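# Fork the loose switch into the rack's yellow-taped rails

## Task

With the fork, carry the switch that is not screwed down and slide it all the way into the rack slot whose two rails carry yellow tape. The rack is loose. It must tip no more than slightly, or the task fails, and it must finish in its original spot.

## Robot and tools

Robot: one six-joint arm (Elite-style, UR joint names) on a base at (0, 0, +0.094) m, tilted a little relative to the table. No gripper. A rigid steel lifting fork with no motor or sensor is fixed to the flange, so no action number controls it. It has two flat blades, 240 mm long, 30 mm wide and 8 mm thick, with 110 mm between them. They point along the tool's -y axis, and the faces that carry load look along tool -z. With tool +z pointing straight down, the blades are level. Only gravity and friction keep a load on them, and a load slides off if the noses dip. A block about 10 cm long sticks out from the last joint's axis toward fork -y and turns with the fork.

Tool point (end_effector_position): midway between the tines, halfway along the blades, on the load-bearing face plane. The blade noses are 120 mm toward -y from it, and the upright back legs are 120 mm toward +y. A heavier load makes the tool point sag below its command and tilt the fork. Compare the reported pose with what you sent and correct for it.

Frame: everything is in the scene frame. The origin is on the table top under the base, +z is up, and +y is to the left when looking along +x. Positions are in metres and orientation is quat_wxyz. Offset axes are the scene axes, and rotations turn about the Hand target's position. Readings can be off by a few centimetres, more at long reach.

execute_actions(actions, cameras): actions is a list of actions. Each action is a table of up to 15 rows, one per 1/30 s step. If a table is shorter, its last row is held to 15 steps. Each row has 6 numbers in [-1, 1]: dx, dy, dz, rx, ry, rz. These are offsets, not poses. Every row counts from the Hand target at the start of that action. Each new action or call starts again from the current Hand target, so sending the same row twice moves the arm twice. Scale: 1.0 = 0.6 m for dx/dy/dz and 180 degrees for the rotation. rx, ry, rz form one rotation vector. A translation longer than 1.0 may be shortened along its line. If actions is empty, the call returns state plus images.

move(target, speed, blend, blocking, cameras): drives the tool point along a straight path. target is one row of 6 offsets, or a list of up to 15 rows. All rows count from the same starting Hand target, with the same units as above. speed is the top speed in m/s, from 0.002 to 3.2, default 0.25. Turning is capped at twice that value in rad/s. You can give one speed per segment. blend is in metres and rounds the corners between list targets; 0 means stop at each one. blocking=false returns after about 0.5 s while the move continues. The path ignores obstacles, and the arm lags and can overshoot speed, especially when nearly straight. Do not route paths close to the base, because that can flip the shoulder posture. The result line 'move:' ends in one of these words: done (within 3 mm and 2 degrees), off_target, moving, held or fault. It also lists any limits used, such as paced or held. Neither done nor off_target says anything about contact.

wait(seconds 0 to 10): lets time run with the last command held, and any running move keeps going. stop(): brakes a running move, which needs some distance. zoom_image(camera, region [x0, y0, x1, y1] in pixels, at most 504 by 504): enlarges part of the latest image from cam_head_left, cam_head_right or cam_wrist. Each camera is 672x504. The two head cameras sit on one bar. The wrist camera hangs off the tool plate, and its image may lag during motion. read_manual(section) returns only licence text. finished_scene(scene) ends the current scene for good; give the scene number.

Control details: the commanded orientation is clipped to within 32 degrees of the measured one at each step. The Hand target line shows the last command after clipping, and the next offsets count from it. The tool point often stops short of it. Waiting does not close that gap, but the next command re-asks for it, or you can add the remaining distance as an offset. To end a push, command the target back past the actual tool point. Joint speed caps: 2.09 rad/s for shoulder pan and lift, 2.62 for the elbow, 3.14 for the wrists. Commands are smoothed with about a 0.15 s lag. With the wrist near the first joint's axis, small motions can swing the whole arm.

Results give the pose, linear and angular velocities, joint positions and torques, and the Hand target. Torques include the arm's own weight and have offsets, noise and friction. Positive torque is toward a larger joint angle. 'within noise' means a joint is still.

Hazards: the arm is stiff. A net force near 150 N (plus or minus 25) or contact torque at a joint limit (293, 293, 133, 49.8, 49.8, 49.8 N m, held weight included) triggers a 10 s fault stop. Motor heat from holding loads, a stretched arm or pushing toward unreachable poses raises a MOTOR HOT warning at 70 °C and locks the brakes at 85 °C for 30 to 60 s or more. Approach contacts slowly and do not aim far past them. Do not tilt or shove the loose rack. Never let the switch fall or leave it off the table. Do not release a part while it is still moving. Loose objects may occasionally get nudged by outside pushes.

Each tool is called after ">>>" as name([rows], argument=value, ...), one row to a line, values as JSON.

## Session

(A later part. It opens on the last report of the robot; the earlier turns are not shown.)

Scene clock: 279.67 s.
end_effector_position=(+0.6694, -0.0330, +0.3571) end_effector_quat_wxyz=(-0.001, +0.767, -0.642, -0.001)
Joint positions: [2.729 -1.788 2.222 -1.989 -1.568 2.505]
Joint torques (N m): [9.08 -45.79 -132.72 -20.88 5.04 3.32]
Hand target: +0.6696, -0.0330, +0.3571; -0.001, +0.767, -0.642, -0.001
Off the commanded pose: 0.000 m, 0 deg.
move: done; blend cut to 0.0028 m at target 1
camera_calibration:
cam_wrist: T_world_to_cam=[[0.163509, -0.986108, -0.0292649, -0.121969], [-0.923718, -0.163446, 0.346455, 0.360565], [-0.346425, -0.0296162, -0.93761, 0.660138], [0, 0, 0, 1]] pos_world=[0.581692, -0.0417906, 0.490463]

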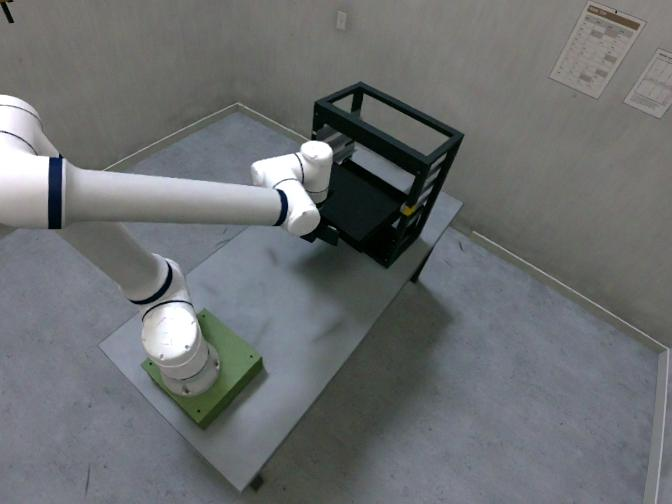

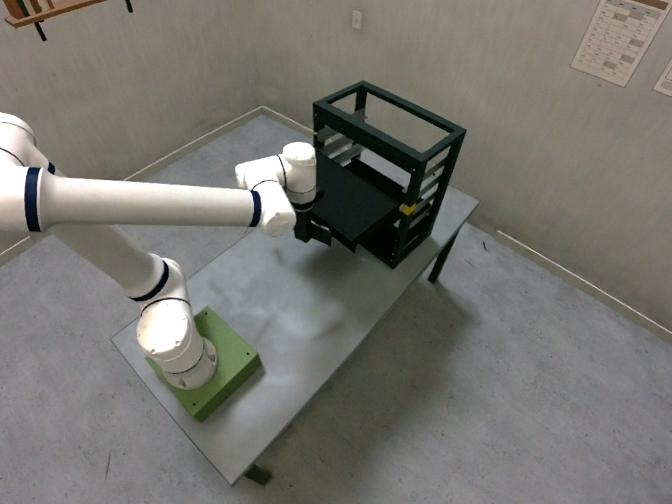

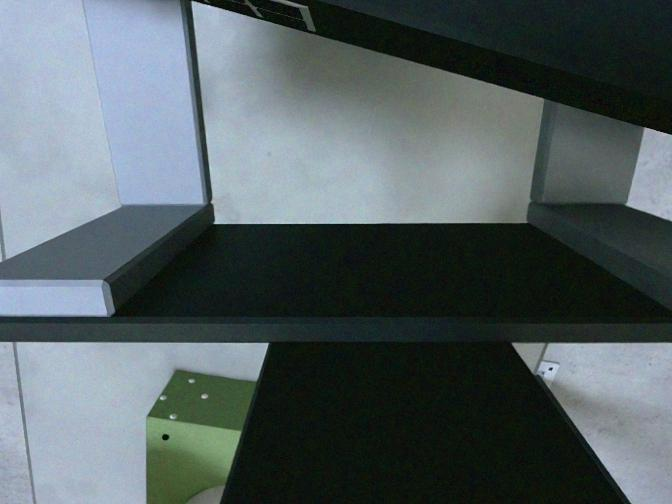

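>>> move(target=[0.05,-0.0028,0,0,0,0], speed=0.03, cameras=["all"])

>>> zoom_image(camera="cam_head_right", region=[370, 170, 430, 230])

>>> zoom_image(camera="cam_head_left", region=[370, 170, 430, 230])

Scene clock: 284.57 s.
end_effector_position=(+0.6994, -0.0347, +0.3571) end_effector_quat_wxyz=(-0.001, +0.767, -0.642, -0.001)
Joint positions: [2.751 -1.73 2.178 -2.002 -1.568 2.528]
Joint torques (N m): [10.78 -51.75 -135.38 -21.45 4.43 3.86]
Hand target: +0.6996, -0.0347, +0.3571; -0.001, +0.767, -0.642, -0.001
Off the commanded pose: 0.000 m, 0 deg.
move: done
camera_calibration:
cam_wrist: T_world_to_cam=[[0.163509, -0.986108, -0.0292649, -0.12855], [-0.923718, -0.163446, 0.346455, 0.387999], [-0.346425, -0.0296162, -0.93761, 0.670481], [0, 0, 0, 1]] pos_world=[0.611692, -0.0434906, 0.490463]

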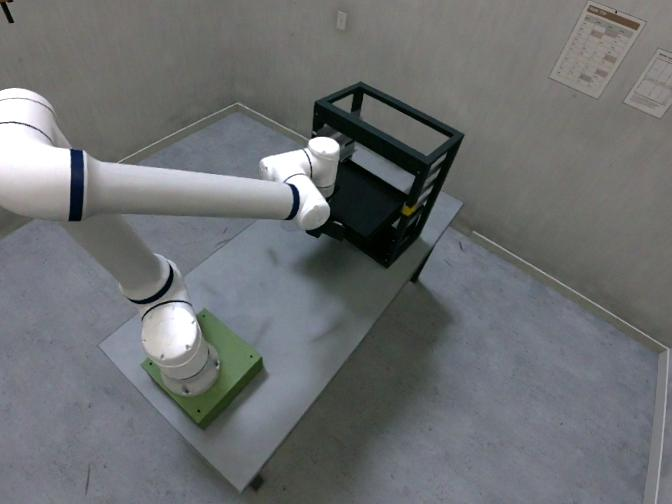

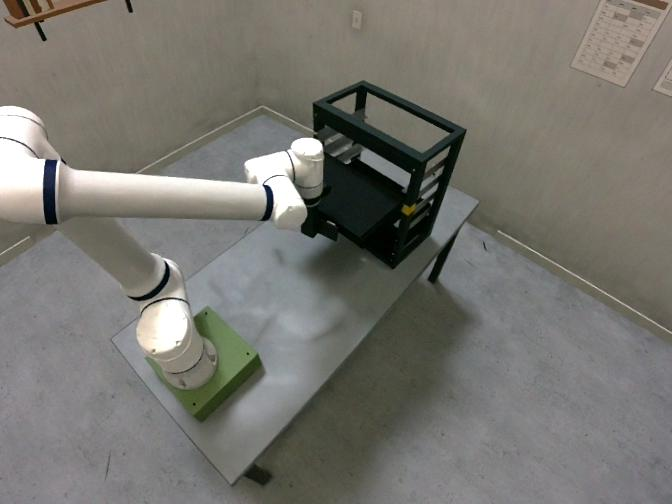

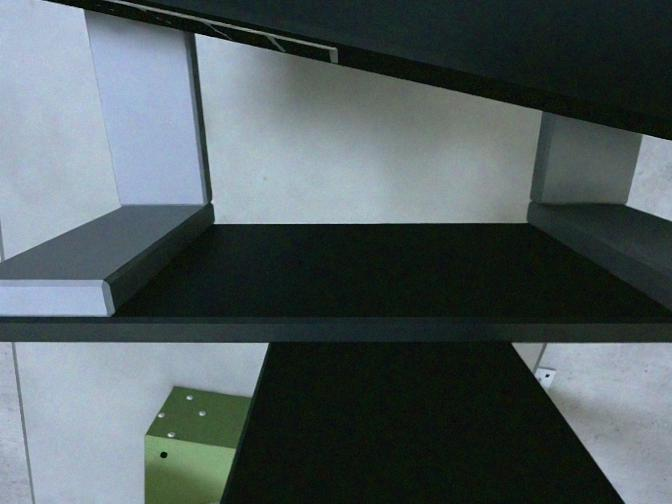

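Scaled by 8.400.

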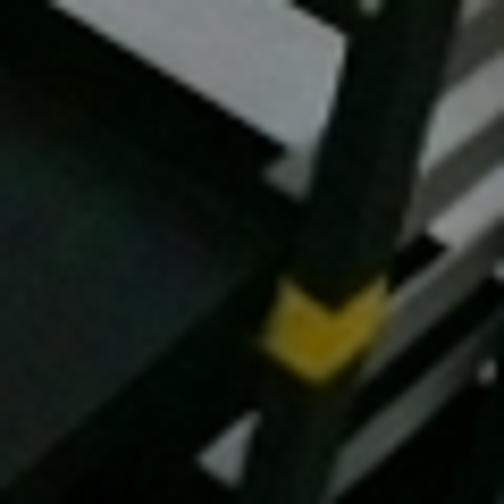

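Scaled by 8.400.

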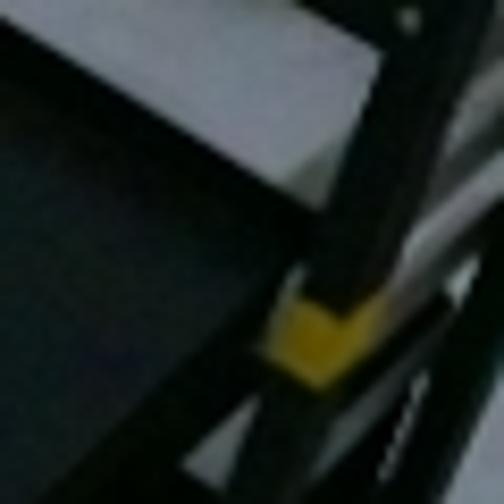

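>>> move(target=[-0.0833,0.0047,0,0,0,0], speed=0.06, cameras=["all"])

>>> zoom_image(camera="cam_head_right", region=[370, 170, 430, 230])

>>> zoom_image(camera="cam_head_left", region=[370, 170, 430, 230])

>>> zoom_image(camera="cam_head_right", region=[290, 120, 350, 180])

>>> zoom_image(camera="cam_head_right", region=[320, 210, 380, 270])

Scene clock: 291.23 s.
end_effector_position=(+0.6498, -0.0319, +0.3571) end_effector_quat_wxyz=(-0.001, +0.767, -0.642, -0.001)
Joint positions: [2.713 -1.827 2.25 -1.977 -1.569 2.49]
Joint torques (N m): [-23.3 -68.24 -109.25 -15.48 4.92 -1.88]
Hand target: +0.6496, -0.0319, +0.3571; -0.001, +0.767, -0.642, -0.001
Off the commanded pose: 0.000 m, 0 deg.
move: done
camera_calibration:
cam_wrist: T_world_to_cam=[[0.163541, -0.986105, -0.0291715, -0.117745], [-0.923712, -0.163443, 0.34647, 0.342664], [-0.346424, -0.029716, -0.937607, 0.653281], [0, 0, 0, 1]] pos_world=[0.562092, -0.0406904, 0.490363]

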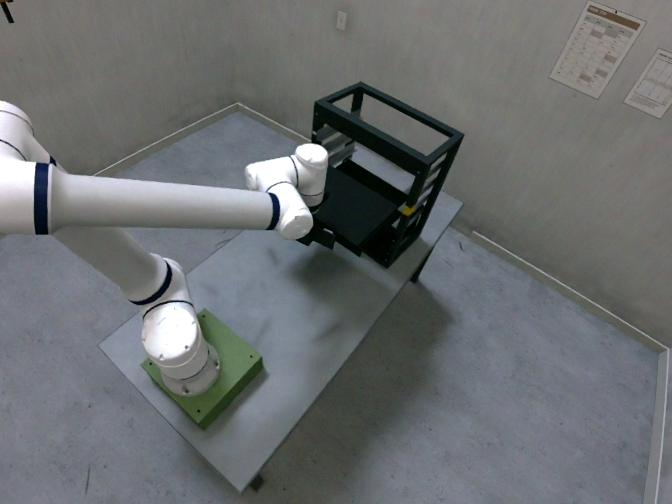

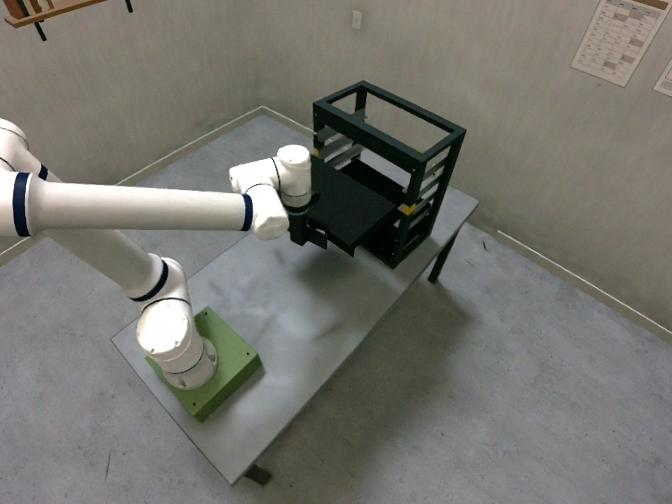

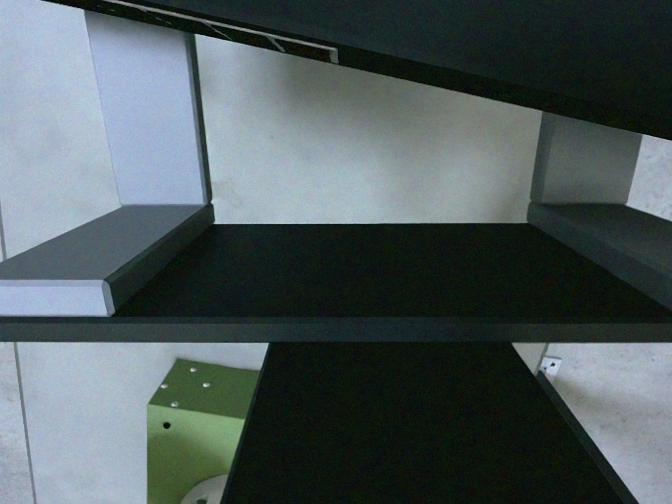

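Scaled by 8.400.

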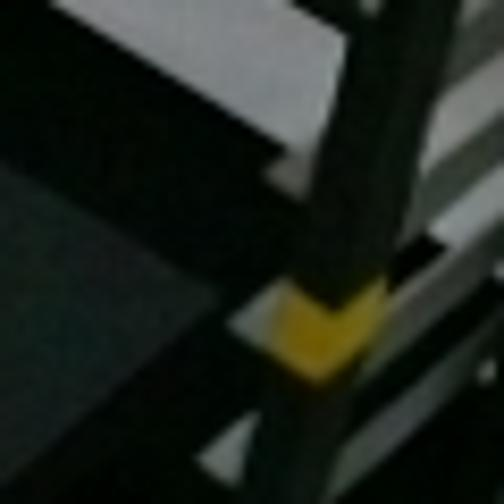

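Scaled by 8.400.

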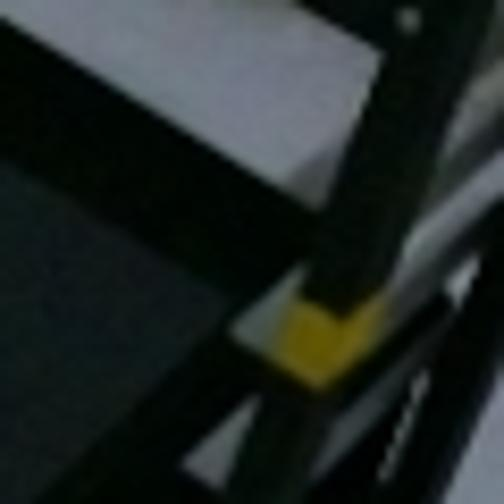

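Scaled by 8.400.

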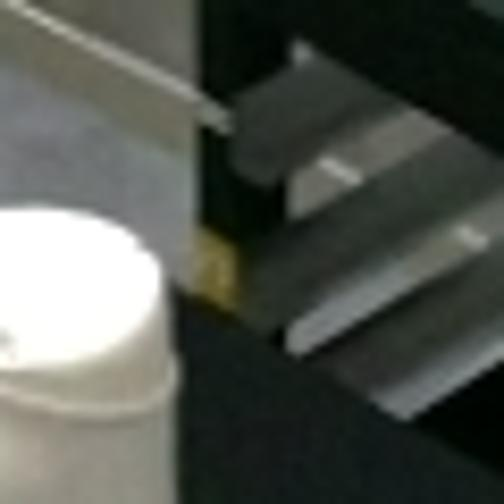

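Scaled by 8.400.

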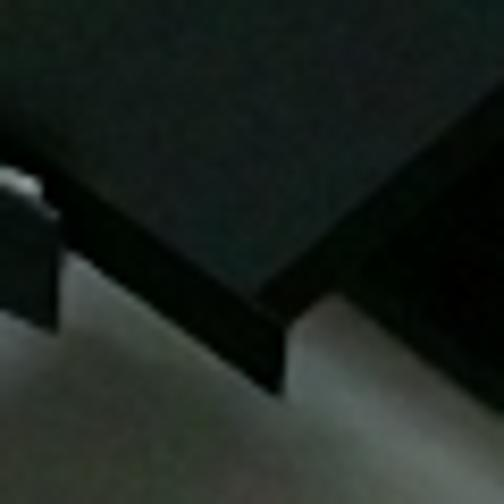

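>>> move(target=[-0.002,-0.0045,0,0,0,-0.0094], speed=0.06, cameras=["all"])

>>> zoom_image(camera="cam_head_right", region=[370, 170, 430, 230])

>>> zoom_image(camera="cam_head_left", region=[370, 170, 430, 230])

>>> zoom_image(camera="cam_head_right", region=[290, 120, 350, 180])

>>> zoom_image(camera="cam_head_right", region=[320, 210, 380, 270])

Scene clock: 303.77 s.
end_effector_position=(+0.6484, -0.0346, +0.3571) end_effector_quat_wxyz=(-0.001, +0.758, -0.653, -0.001)
Joint positions: [2.714 -1.832 2.253 -1.976 -1.569 2.52]
Joint torques (N m): [9.14 -67.44 -109.59 -15.54 6.87 3.18]
Hand target: +0.6484, -0.0346, +0.3571; -0.001, +0.757, -0.653, -0.001
Off the commanded pose: 0.000 m, 0 deg.
move: done
camera_calibration:
cam_wrist: T_world_to_cam=[[0.134619, -0.990468, -0.0291795, -0.101592], [-0.928091, -0.136349, 0.346492, 0.344705], [-0.347168, -0.0195632, -0.937599, 0.653654], [0, 0, 0, 1]] pos_world=[0.560521, -0.040836, 0.490463]

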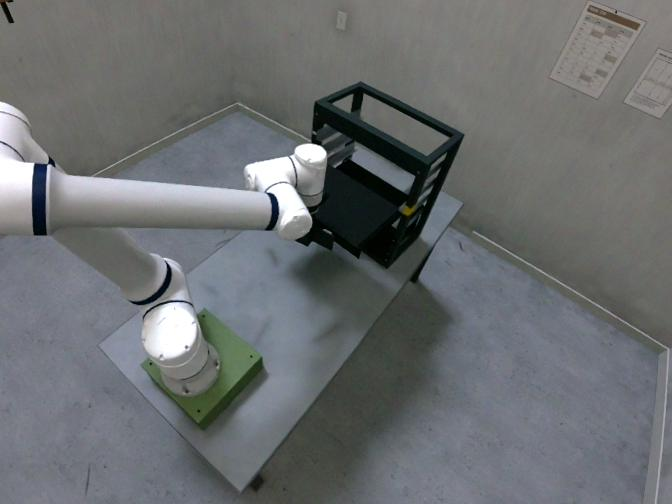

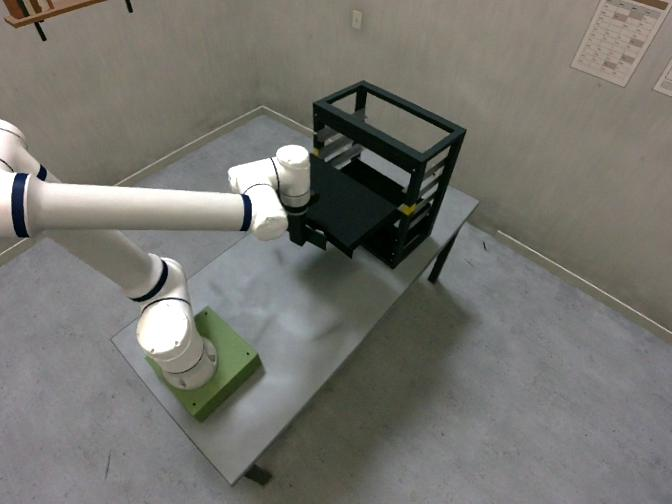

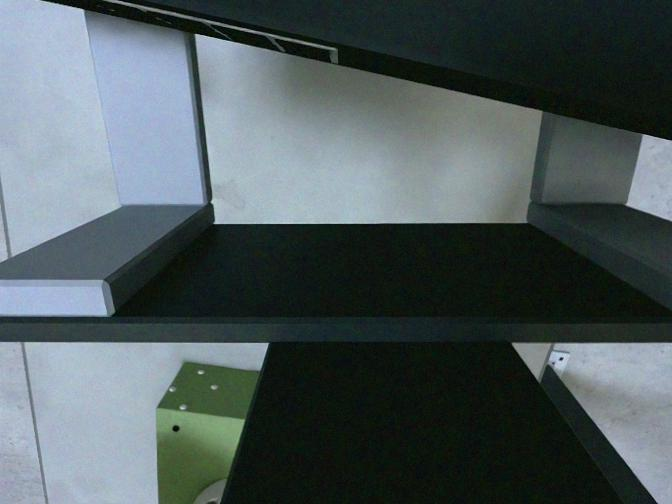

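Scaled by 8.400.

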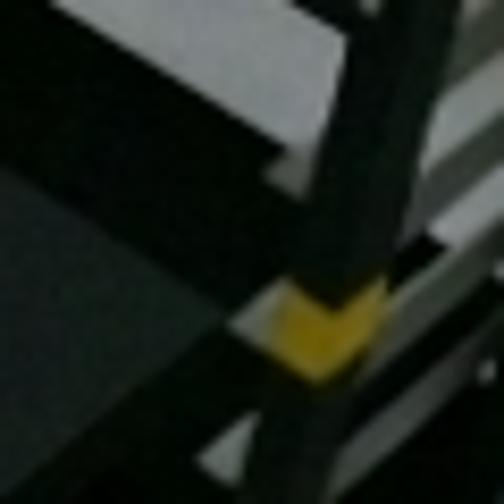

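Scaled by 8.400.

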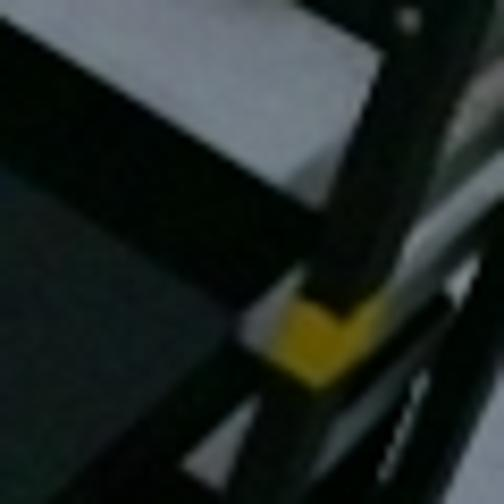

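Scaled by 8.400.

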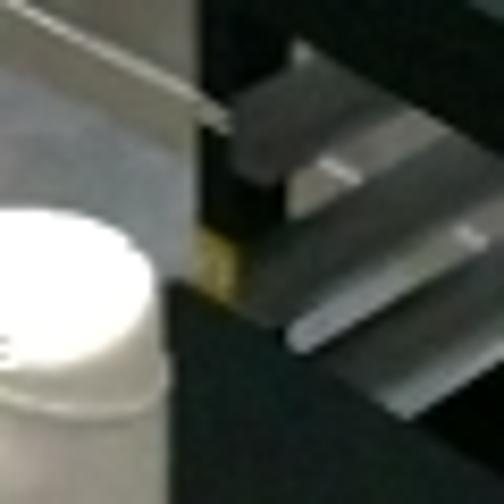

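Scaled by 8.400.

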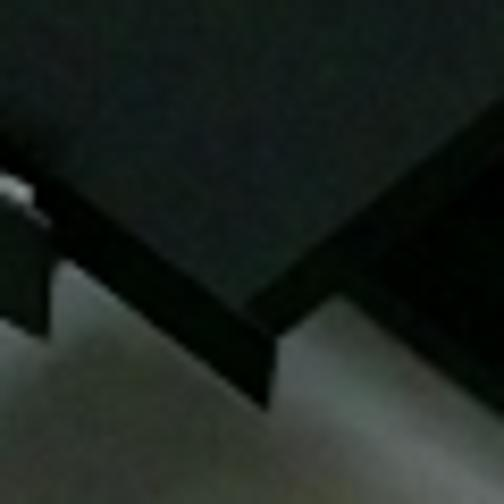

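>>> move([
  [0,0.005,0,0,0,0],
  [0.09,-0.0002,0,0,0,0],
], speed=[0.05,0.04], cameras=["all"])

>>> zoom_image(camera="cam_head_right", region=[370, 170, 430, 230])

>>> zoom_image(camera="cam_head_left", region=[370, 170, 430, 230])

Scene clock: 317.57 s.
end_effector_position=(+0.7022, -0.0347, +0.3571) end_effector_quat_wxyz=(-0.001, +0.757, -0.653, -0.001)
Joint positions: [2.76 -1.727 2.175 -2.003 -1.568 2.566]
Joint torques (N m): [9.65 -54.44 -133.1 -20.7 6.13 3.24]
Hand target: +0.7024, -0.0347, +0.3571; -0.001, +0.757, -0.653, -0.001
Off the commanded pose: 0.000 m, 0 deg.
move: done
camera_calibration:
cam_wrist: T_world_to_cam=[[0.134276, -0.990512, -0.0292661, -0.108683], [-0.928141, -0.136058, 0.346472, 0.394675], [-0.347166, -0.0193596, -0.937604, 0.672339], [0, 0, 0, 1]] pos_world=[0.61432, -0.0409366, 0.490463]

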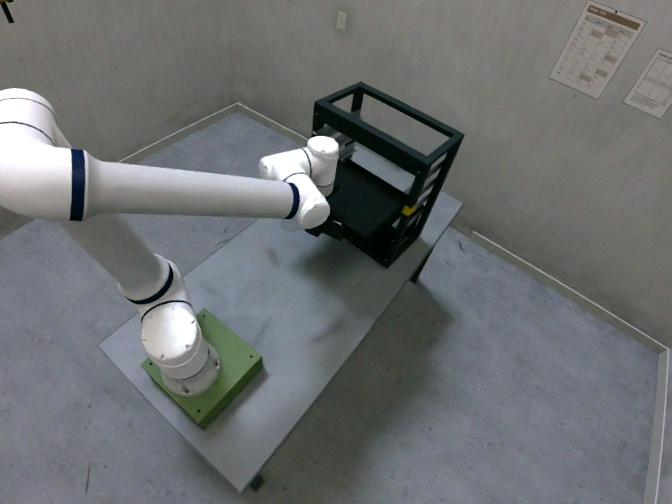

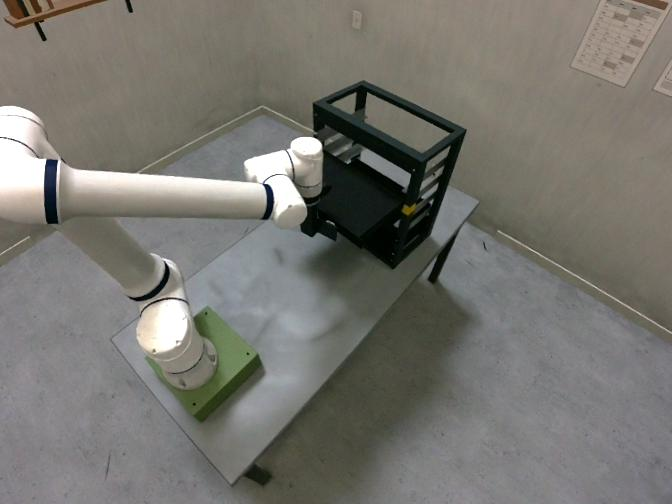

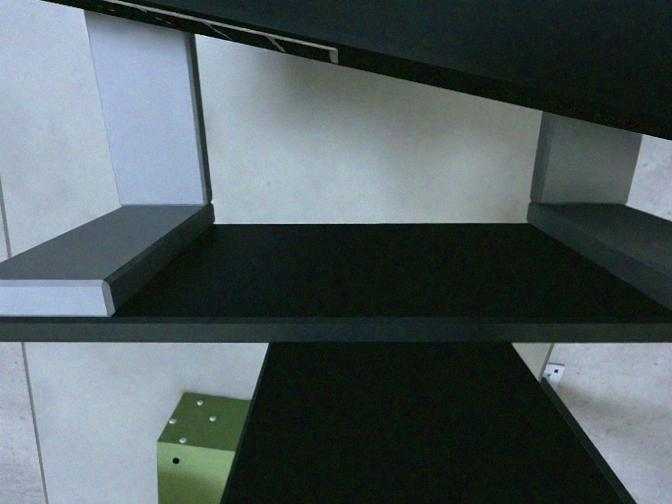

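Scaled by 8.400.

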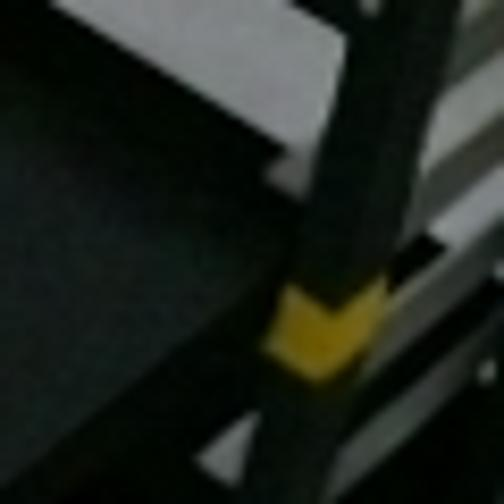

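Scaled by 8.400.

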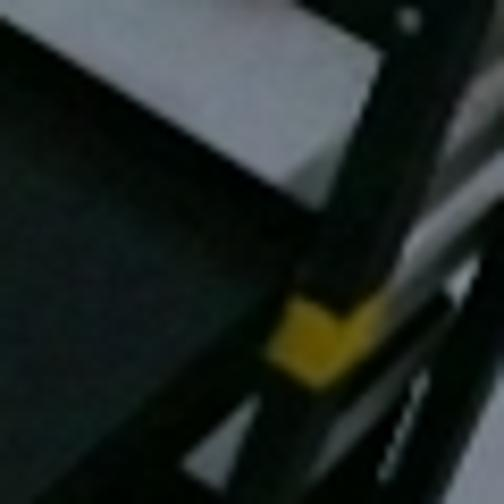

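>>> move(target=[0.03,-0.0017,0,0,0,0], speed=0.03, cameras=["cam_wrist"])

Scene clock: 320.87 s.
end_effector_position=(+0.7202, -0.0357, +0.3571) end_effector_quat_wxyz=(-0.001, +0.757, -0.653, -0.001)
Joint positions: [2.772 -1.694 2.148 -2.009 -1.568 2.578]
Joint torques (N m): [11.35 -55.86 -132.58 -20.89 6.67 3.33]
Hand target: +0.7204, -0.0357, +0.3571; -0.001, +0.757, -0.653, -0.001
Off the commanded pose: 0.000 m, 0 deg.
move: done
camera_calibration:
cam_wrist: T_world_to_cam=[[0.134276, -0.990512, -0.0292661, -0.112077], [-0.928141, -0.136058, 0.346472, 0.411152], [-0.347166, -0.0193596, -0.937604, 0.678534], [0, 0, 0, 1]] pos_world=[0.63222, -0.0419366, 0.490463]
Images, in order (width x height): cam_wrist 672x504.

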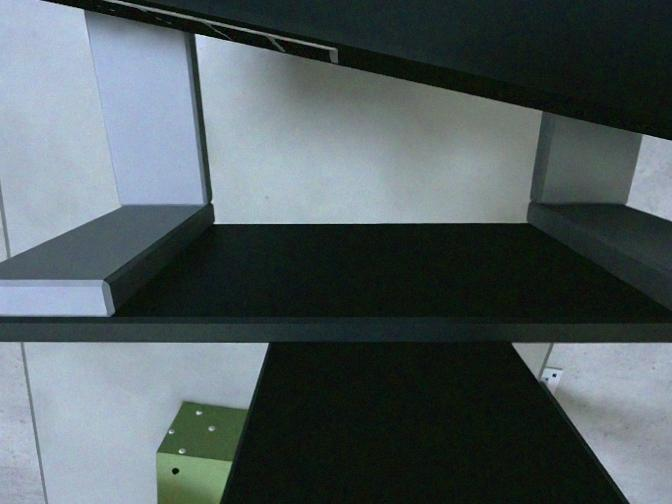

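>>> move(target=[0.1,-0.0057,0,0,0,0], speed=0.04, cameras=["all"])

>>> zoom_image(camera="cam_head_left", region=[300, 90, 440, 270])

>>> zoom_image(camera="cam_head_right", region=[300, 90, 440, 270])

Scene clock: 331.40 s.
end_effector_position=(+0.7802, -0.0391, +0.3571) end_effector_quat_wxyz=(-0.001, +0.757, -0.653, -0.001)
Joint positions: [2.806 -1.587 2.052 -2.02 -1.567 2.612]
Joint torques (N m): [9.8 -69.81 -133.19 -20.99 5.84 3.47]
Hand target: +0.7804, -0.0391, +0.3571; -0.001, +0.757, -0.653, -0.001
Off the commanded pose: 0.000 m, 0 deg.
move: done
camera_calibration:
cam_wrist: T_world_to_cam=[[0.134276, -0.990512, -0.0292661, -0.123501], [-0.928141, -0.136058, 0.346472, 0.466378], [-0.347166, -0.0193596, -0.937604, 0.699298], [0, 0, 0, 1]] pos_world=[0.69222, -0.0453366, 0.490463]

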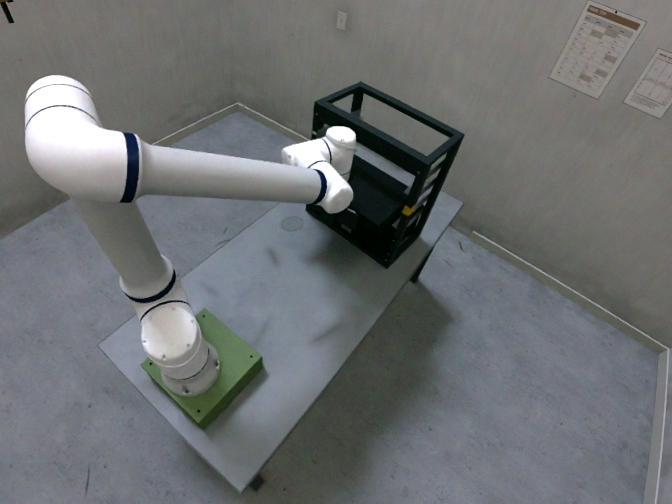

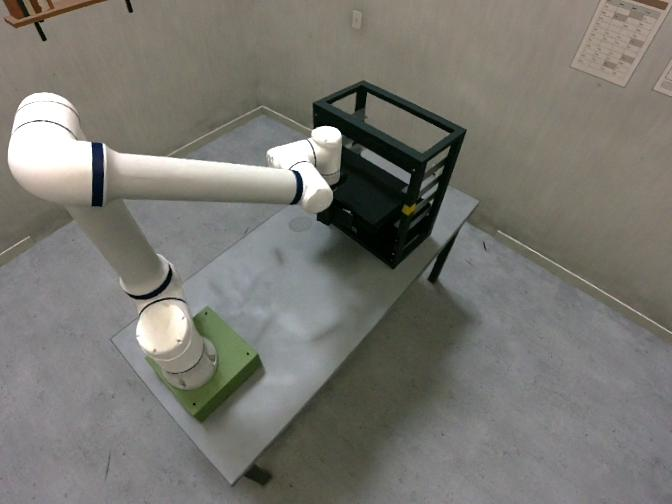

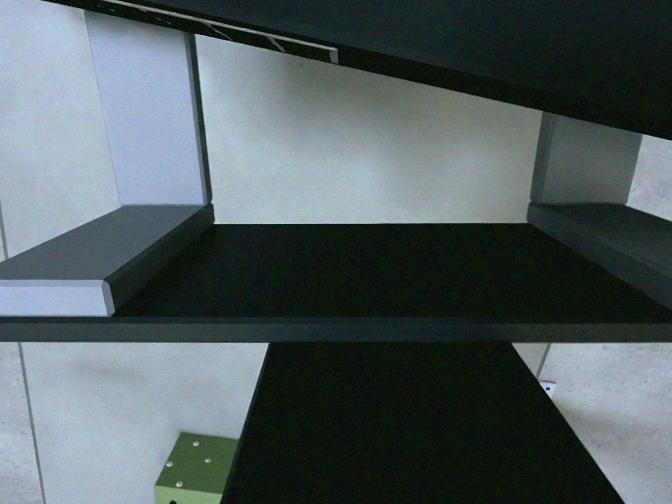

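Scaled by 2.800.

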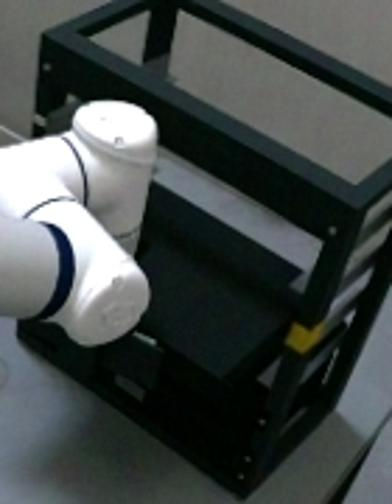

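Scaled by 2.800.

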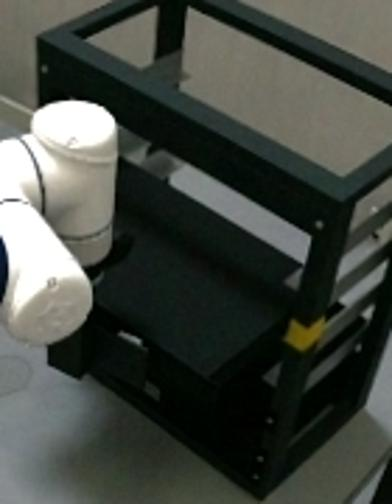

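>>> move(target=[0.095,-0.0054,0,0,0,0], speed=0.04, cameras=["cam_wrist"])

>>> move(target=[0.08,-0.0045,0,0,0,0], speed=0.04, cameras=["all"])

>>> zoom_image(camera="cam_head_right", region=[300, 90, 440, 270])

Scene clock: 337.77 s.
end_effector_position=(+0.8372, -0.0424, +0.3571) end_effector_quat_wxyz=(-0.001, +0.757, -0.653, -0.001)
Joint positions: [2.833 -1.492 1.954 -2.018 -1.567 2.639]
Joint torques (N m): [17.58 -85.17 -134.27 -16.47 7.54 1.78]
Hand target: +0.8374, -0.0424, +0.3571; -0.001, +0.757, -0.653, -0.001
Off the commanded pose: 0.000 m, 0 deg.
move: done
camera_calibration:
cam_wrist: T_world_to_cam=[[0.134276, -0.990512, -0.0292661, -0.134423], [-0.928141, -0.136058, 0.346472, 0.518833], [-0.347166, -0.0193596, -0.937604, 0.719022], [0, 0, 0, 1]] pos_world=[0.74922, -0.0486366, 0.490463]
Images, in order (width x height): cam_wrist 672x504.

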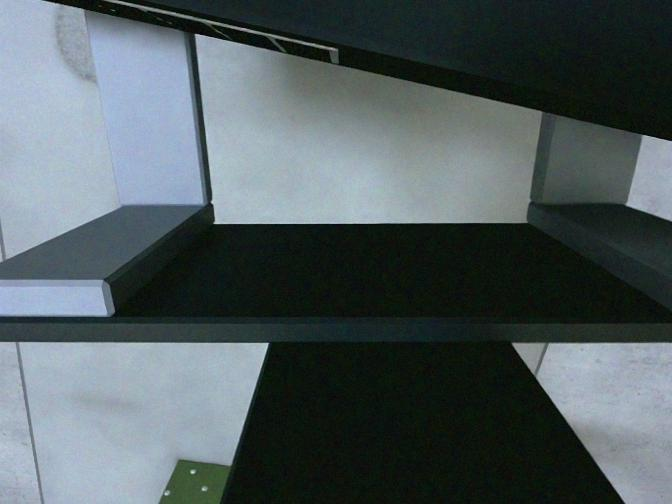

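Scene clock: 339.40 s.
end_effector_position=(+0.8852, -0.0451, +0.3571) end_effector_quat_wxyz=(-0.001, +0.757, -0.653, -0.001)
Joint positions: [2.853 -1.414 1.867 -2.008 -1.566 2.659]
Joint torques (N m): [17.82 -93.5 -135.31 -16.87 7.49 1.6]
Hand target: +0.8854, -0.0451, +0.3571; -0.001, +0.757, -0.653, -0.001
Off the commanded pose: 0.000 m, 0 deg.
move: done
camera_calibration:
cam_wrist: T_world_to_cam=[[0.134276, -0.990512, -0.0292661, -0.143556], [-0.928141, -0.136058, 0.346472, 0.563109], [-0.347166, -0.0193596, -0.937604, 0.735669], [0, 0, 0, 1]] pos_world=[0.79732, -0.0513366, 0.490463]

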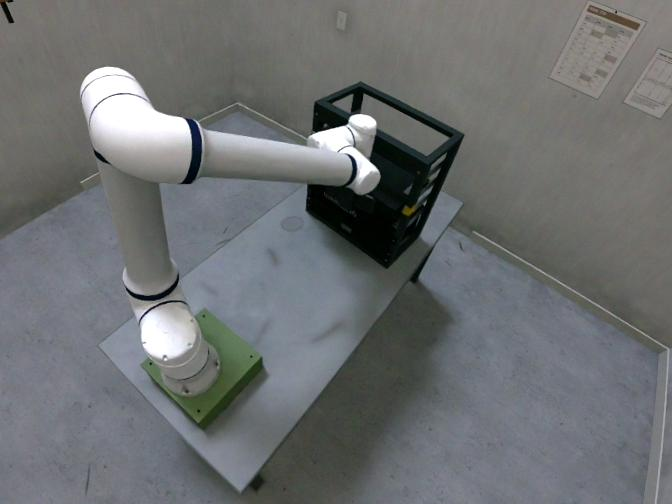

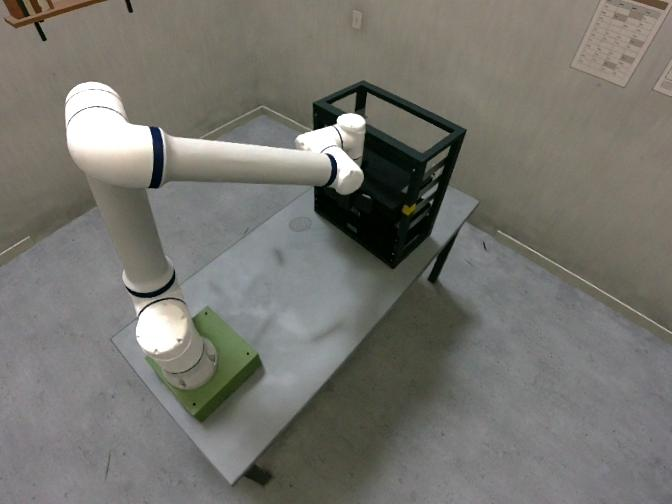

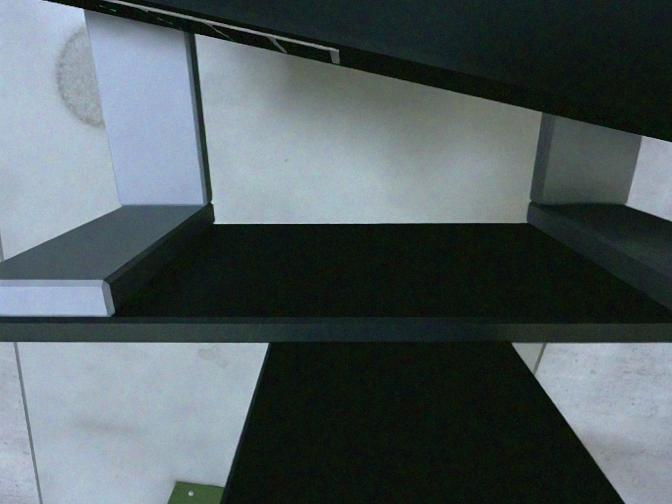

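Scaled by 2.800.

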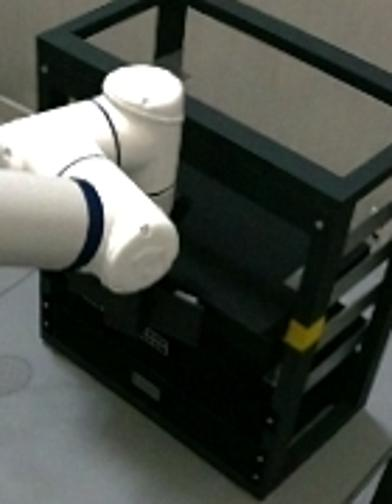

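>>> move([
  [0,0,-0.0133,0,0,0],
  [0,0,-0.0267,0,0,0],
], speed=[0.02,0.03])

>>> move(target=[-0.15,0.0085,0,0,0,0], speed=0.1, cameras=["all"])

Scene clock: 344.80 s.
end_effector_position=(+0.8854, -0.0451, +0.3413) end_effector_quat_wxyz=(-0.001, +0.757, -0.653, -0.001)
Joint positions: [2.853 -1.402 1.884 -2.037 -1.566 2.659]
Joint torques (N m): [1.45 -60.08 -68.58 -10.61 -0.74 2.9]
Hand target: +0.8854, -0.0451, +0.3411; -0.001, +0.757, -0.653, -0.001
Off the commanded pose: 0.000 m, 0 deg.
move: done

Scene clock: 346.23 s.
end_effector_position=(+0.7956, -0.0400, +0.3410) end_effector_quat_wxyz=(-0.001, +0.757, -0.653, -0.001)
Joint positions: [2.814 -1.548 2.044 -2.052 -1.567 2.62]
Joint torques (N m): [-22.51 -73.1 -68.63 -10 -0.19 -1.99]
Hand target: +0.7954, -0.0400, +0.3411; -0.001, +0.757, -0.653, -0.001
Off the commanded pose: 0.000 m, 0 deg.
move: done
camera_calibration:
cam_wrist: T_world_to_cam=[[0.134309, -0.99051, -0.0291729, -0.127012], [-0.928136, -0.136056, 0.346484, 0.486211], [-0.347165, -0.0194595, -0.937602, 0.68956], [0, 0, 0, 1]] pos_world=[0.70772, -0.0462364, 0.474363]

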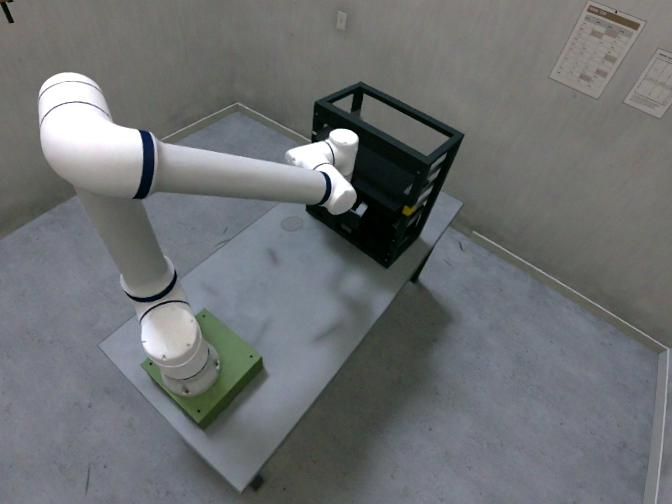

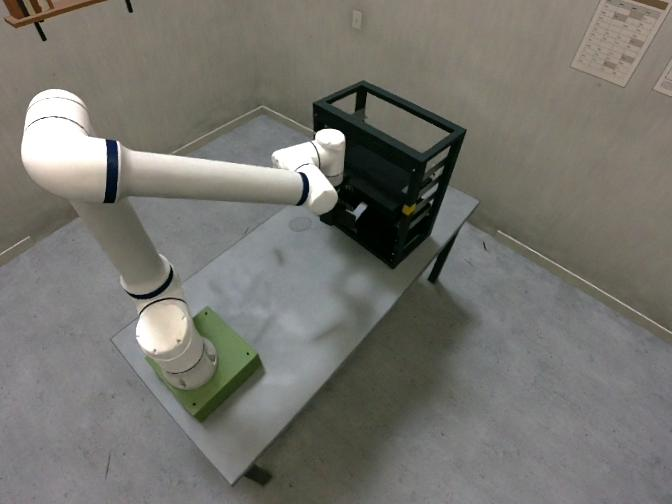

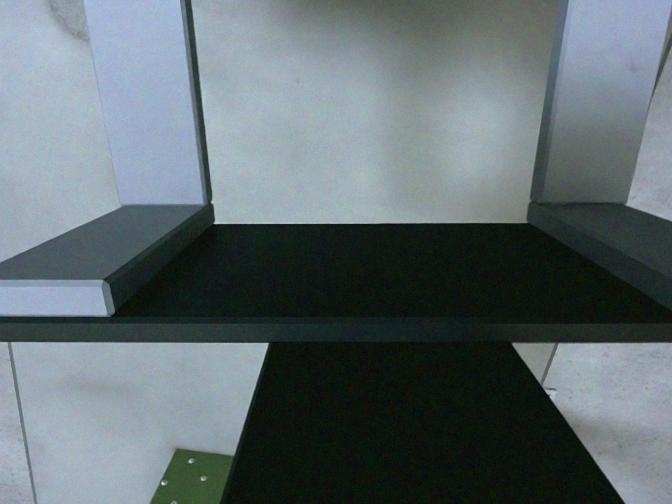

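>>> move([
  [-0.26,0.015,0,0,0,0],
  [-0.26,0.06,0.0598,0,0,-0.0656],
], speed=[0.15,0.15], blend=[0.02,0], cameras=["all"])

>>> zoom_image(camera="cam_head_right", region=[280, 90, 440, 290])

>>> zoom_image(camera="cam_head_left", region=[280, 90, 440, 290])

Scene clock: 352.23 s.
end_effector_position=(+0.6394, -0.0040, +0.3769) end_effector_quat_wxyz=(-0.001, +0.686, -0.727, -0.001)
Joint positions: [2.823 -1.877 2.245 -1.923 -1.567 2.835]
Joint torques (N m): [9.45 -41.6 -96.52 -5.13 -1.97 3.36]
Hand target: +0.6394, -0.0040, +0.3769; -0.001, +0.686, -0.727, -0.001
Off the commanded pose: 0.000 m, 0 deg.
move: done
camera_calibration:
cam_wrist: T_world_to_cam=[[-0.0709949, -0.997047, -0.029271, 0.0619126], [-0.936351, 0.056501, 0.346489, 0.339709], [-0.343812, 0.0520069, -0.937597, 0.667831], [0, 0, 0, 1]] pos_world=[0.55209, 0.00780408, 0.510263]

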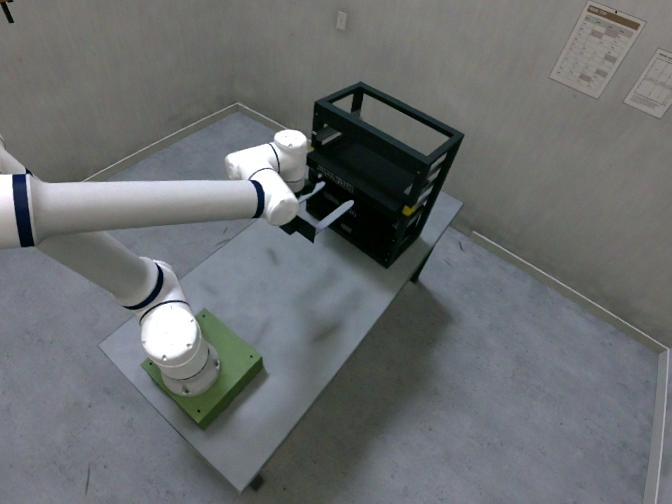

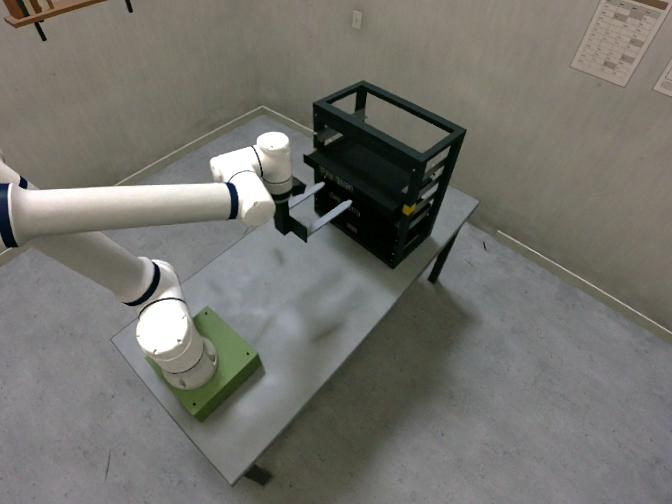

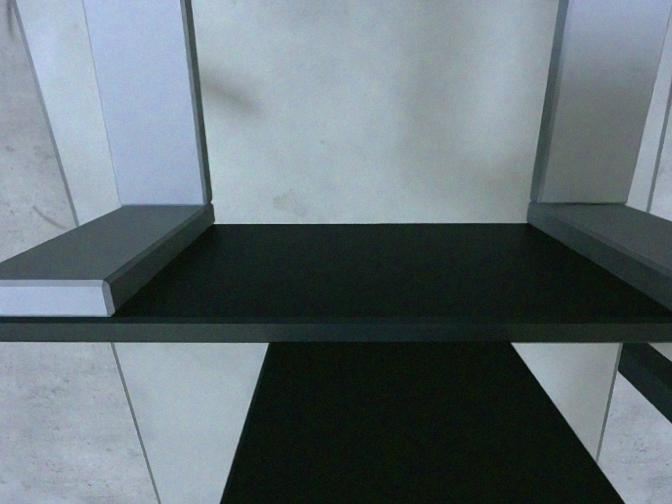

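Scaled by 2.520.

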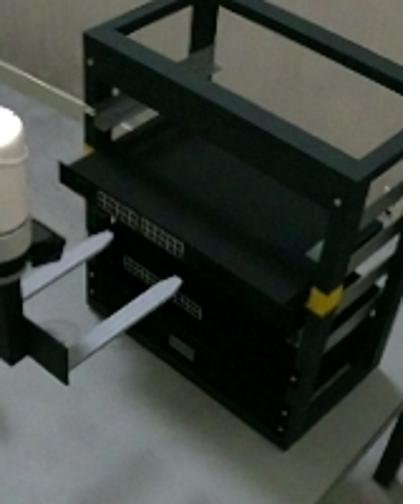

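Scaled by 2.520.

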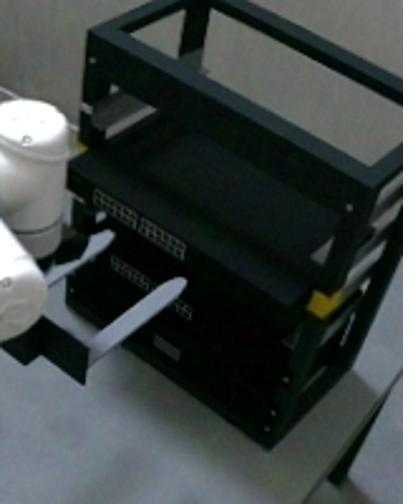

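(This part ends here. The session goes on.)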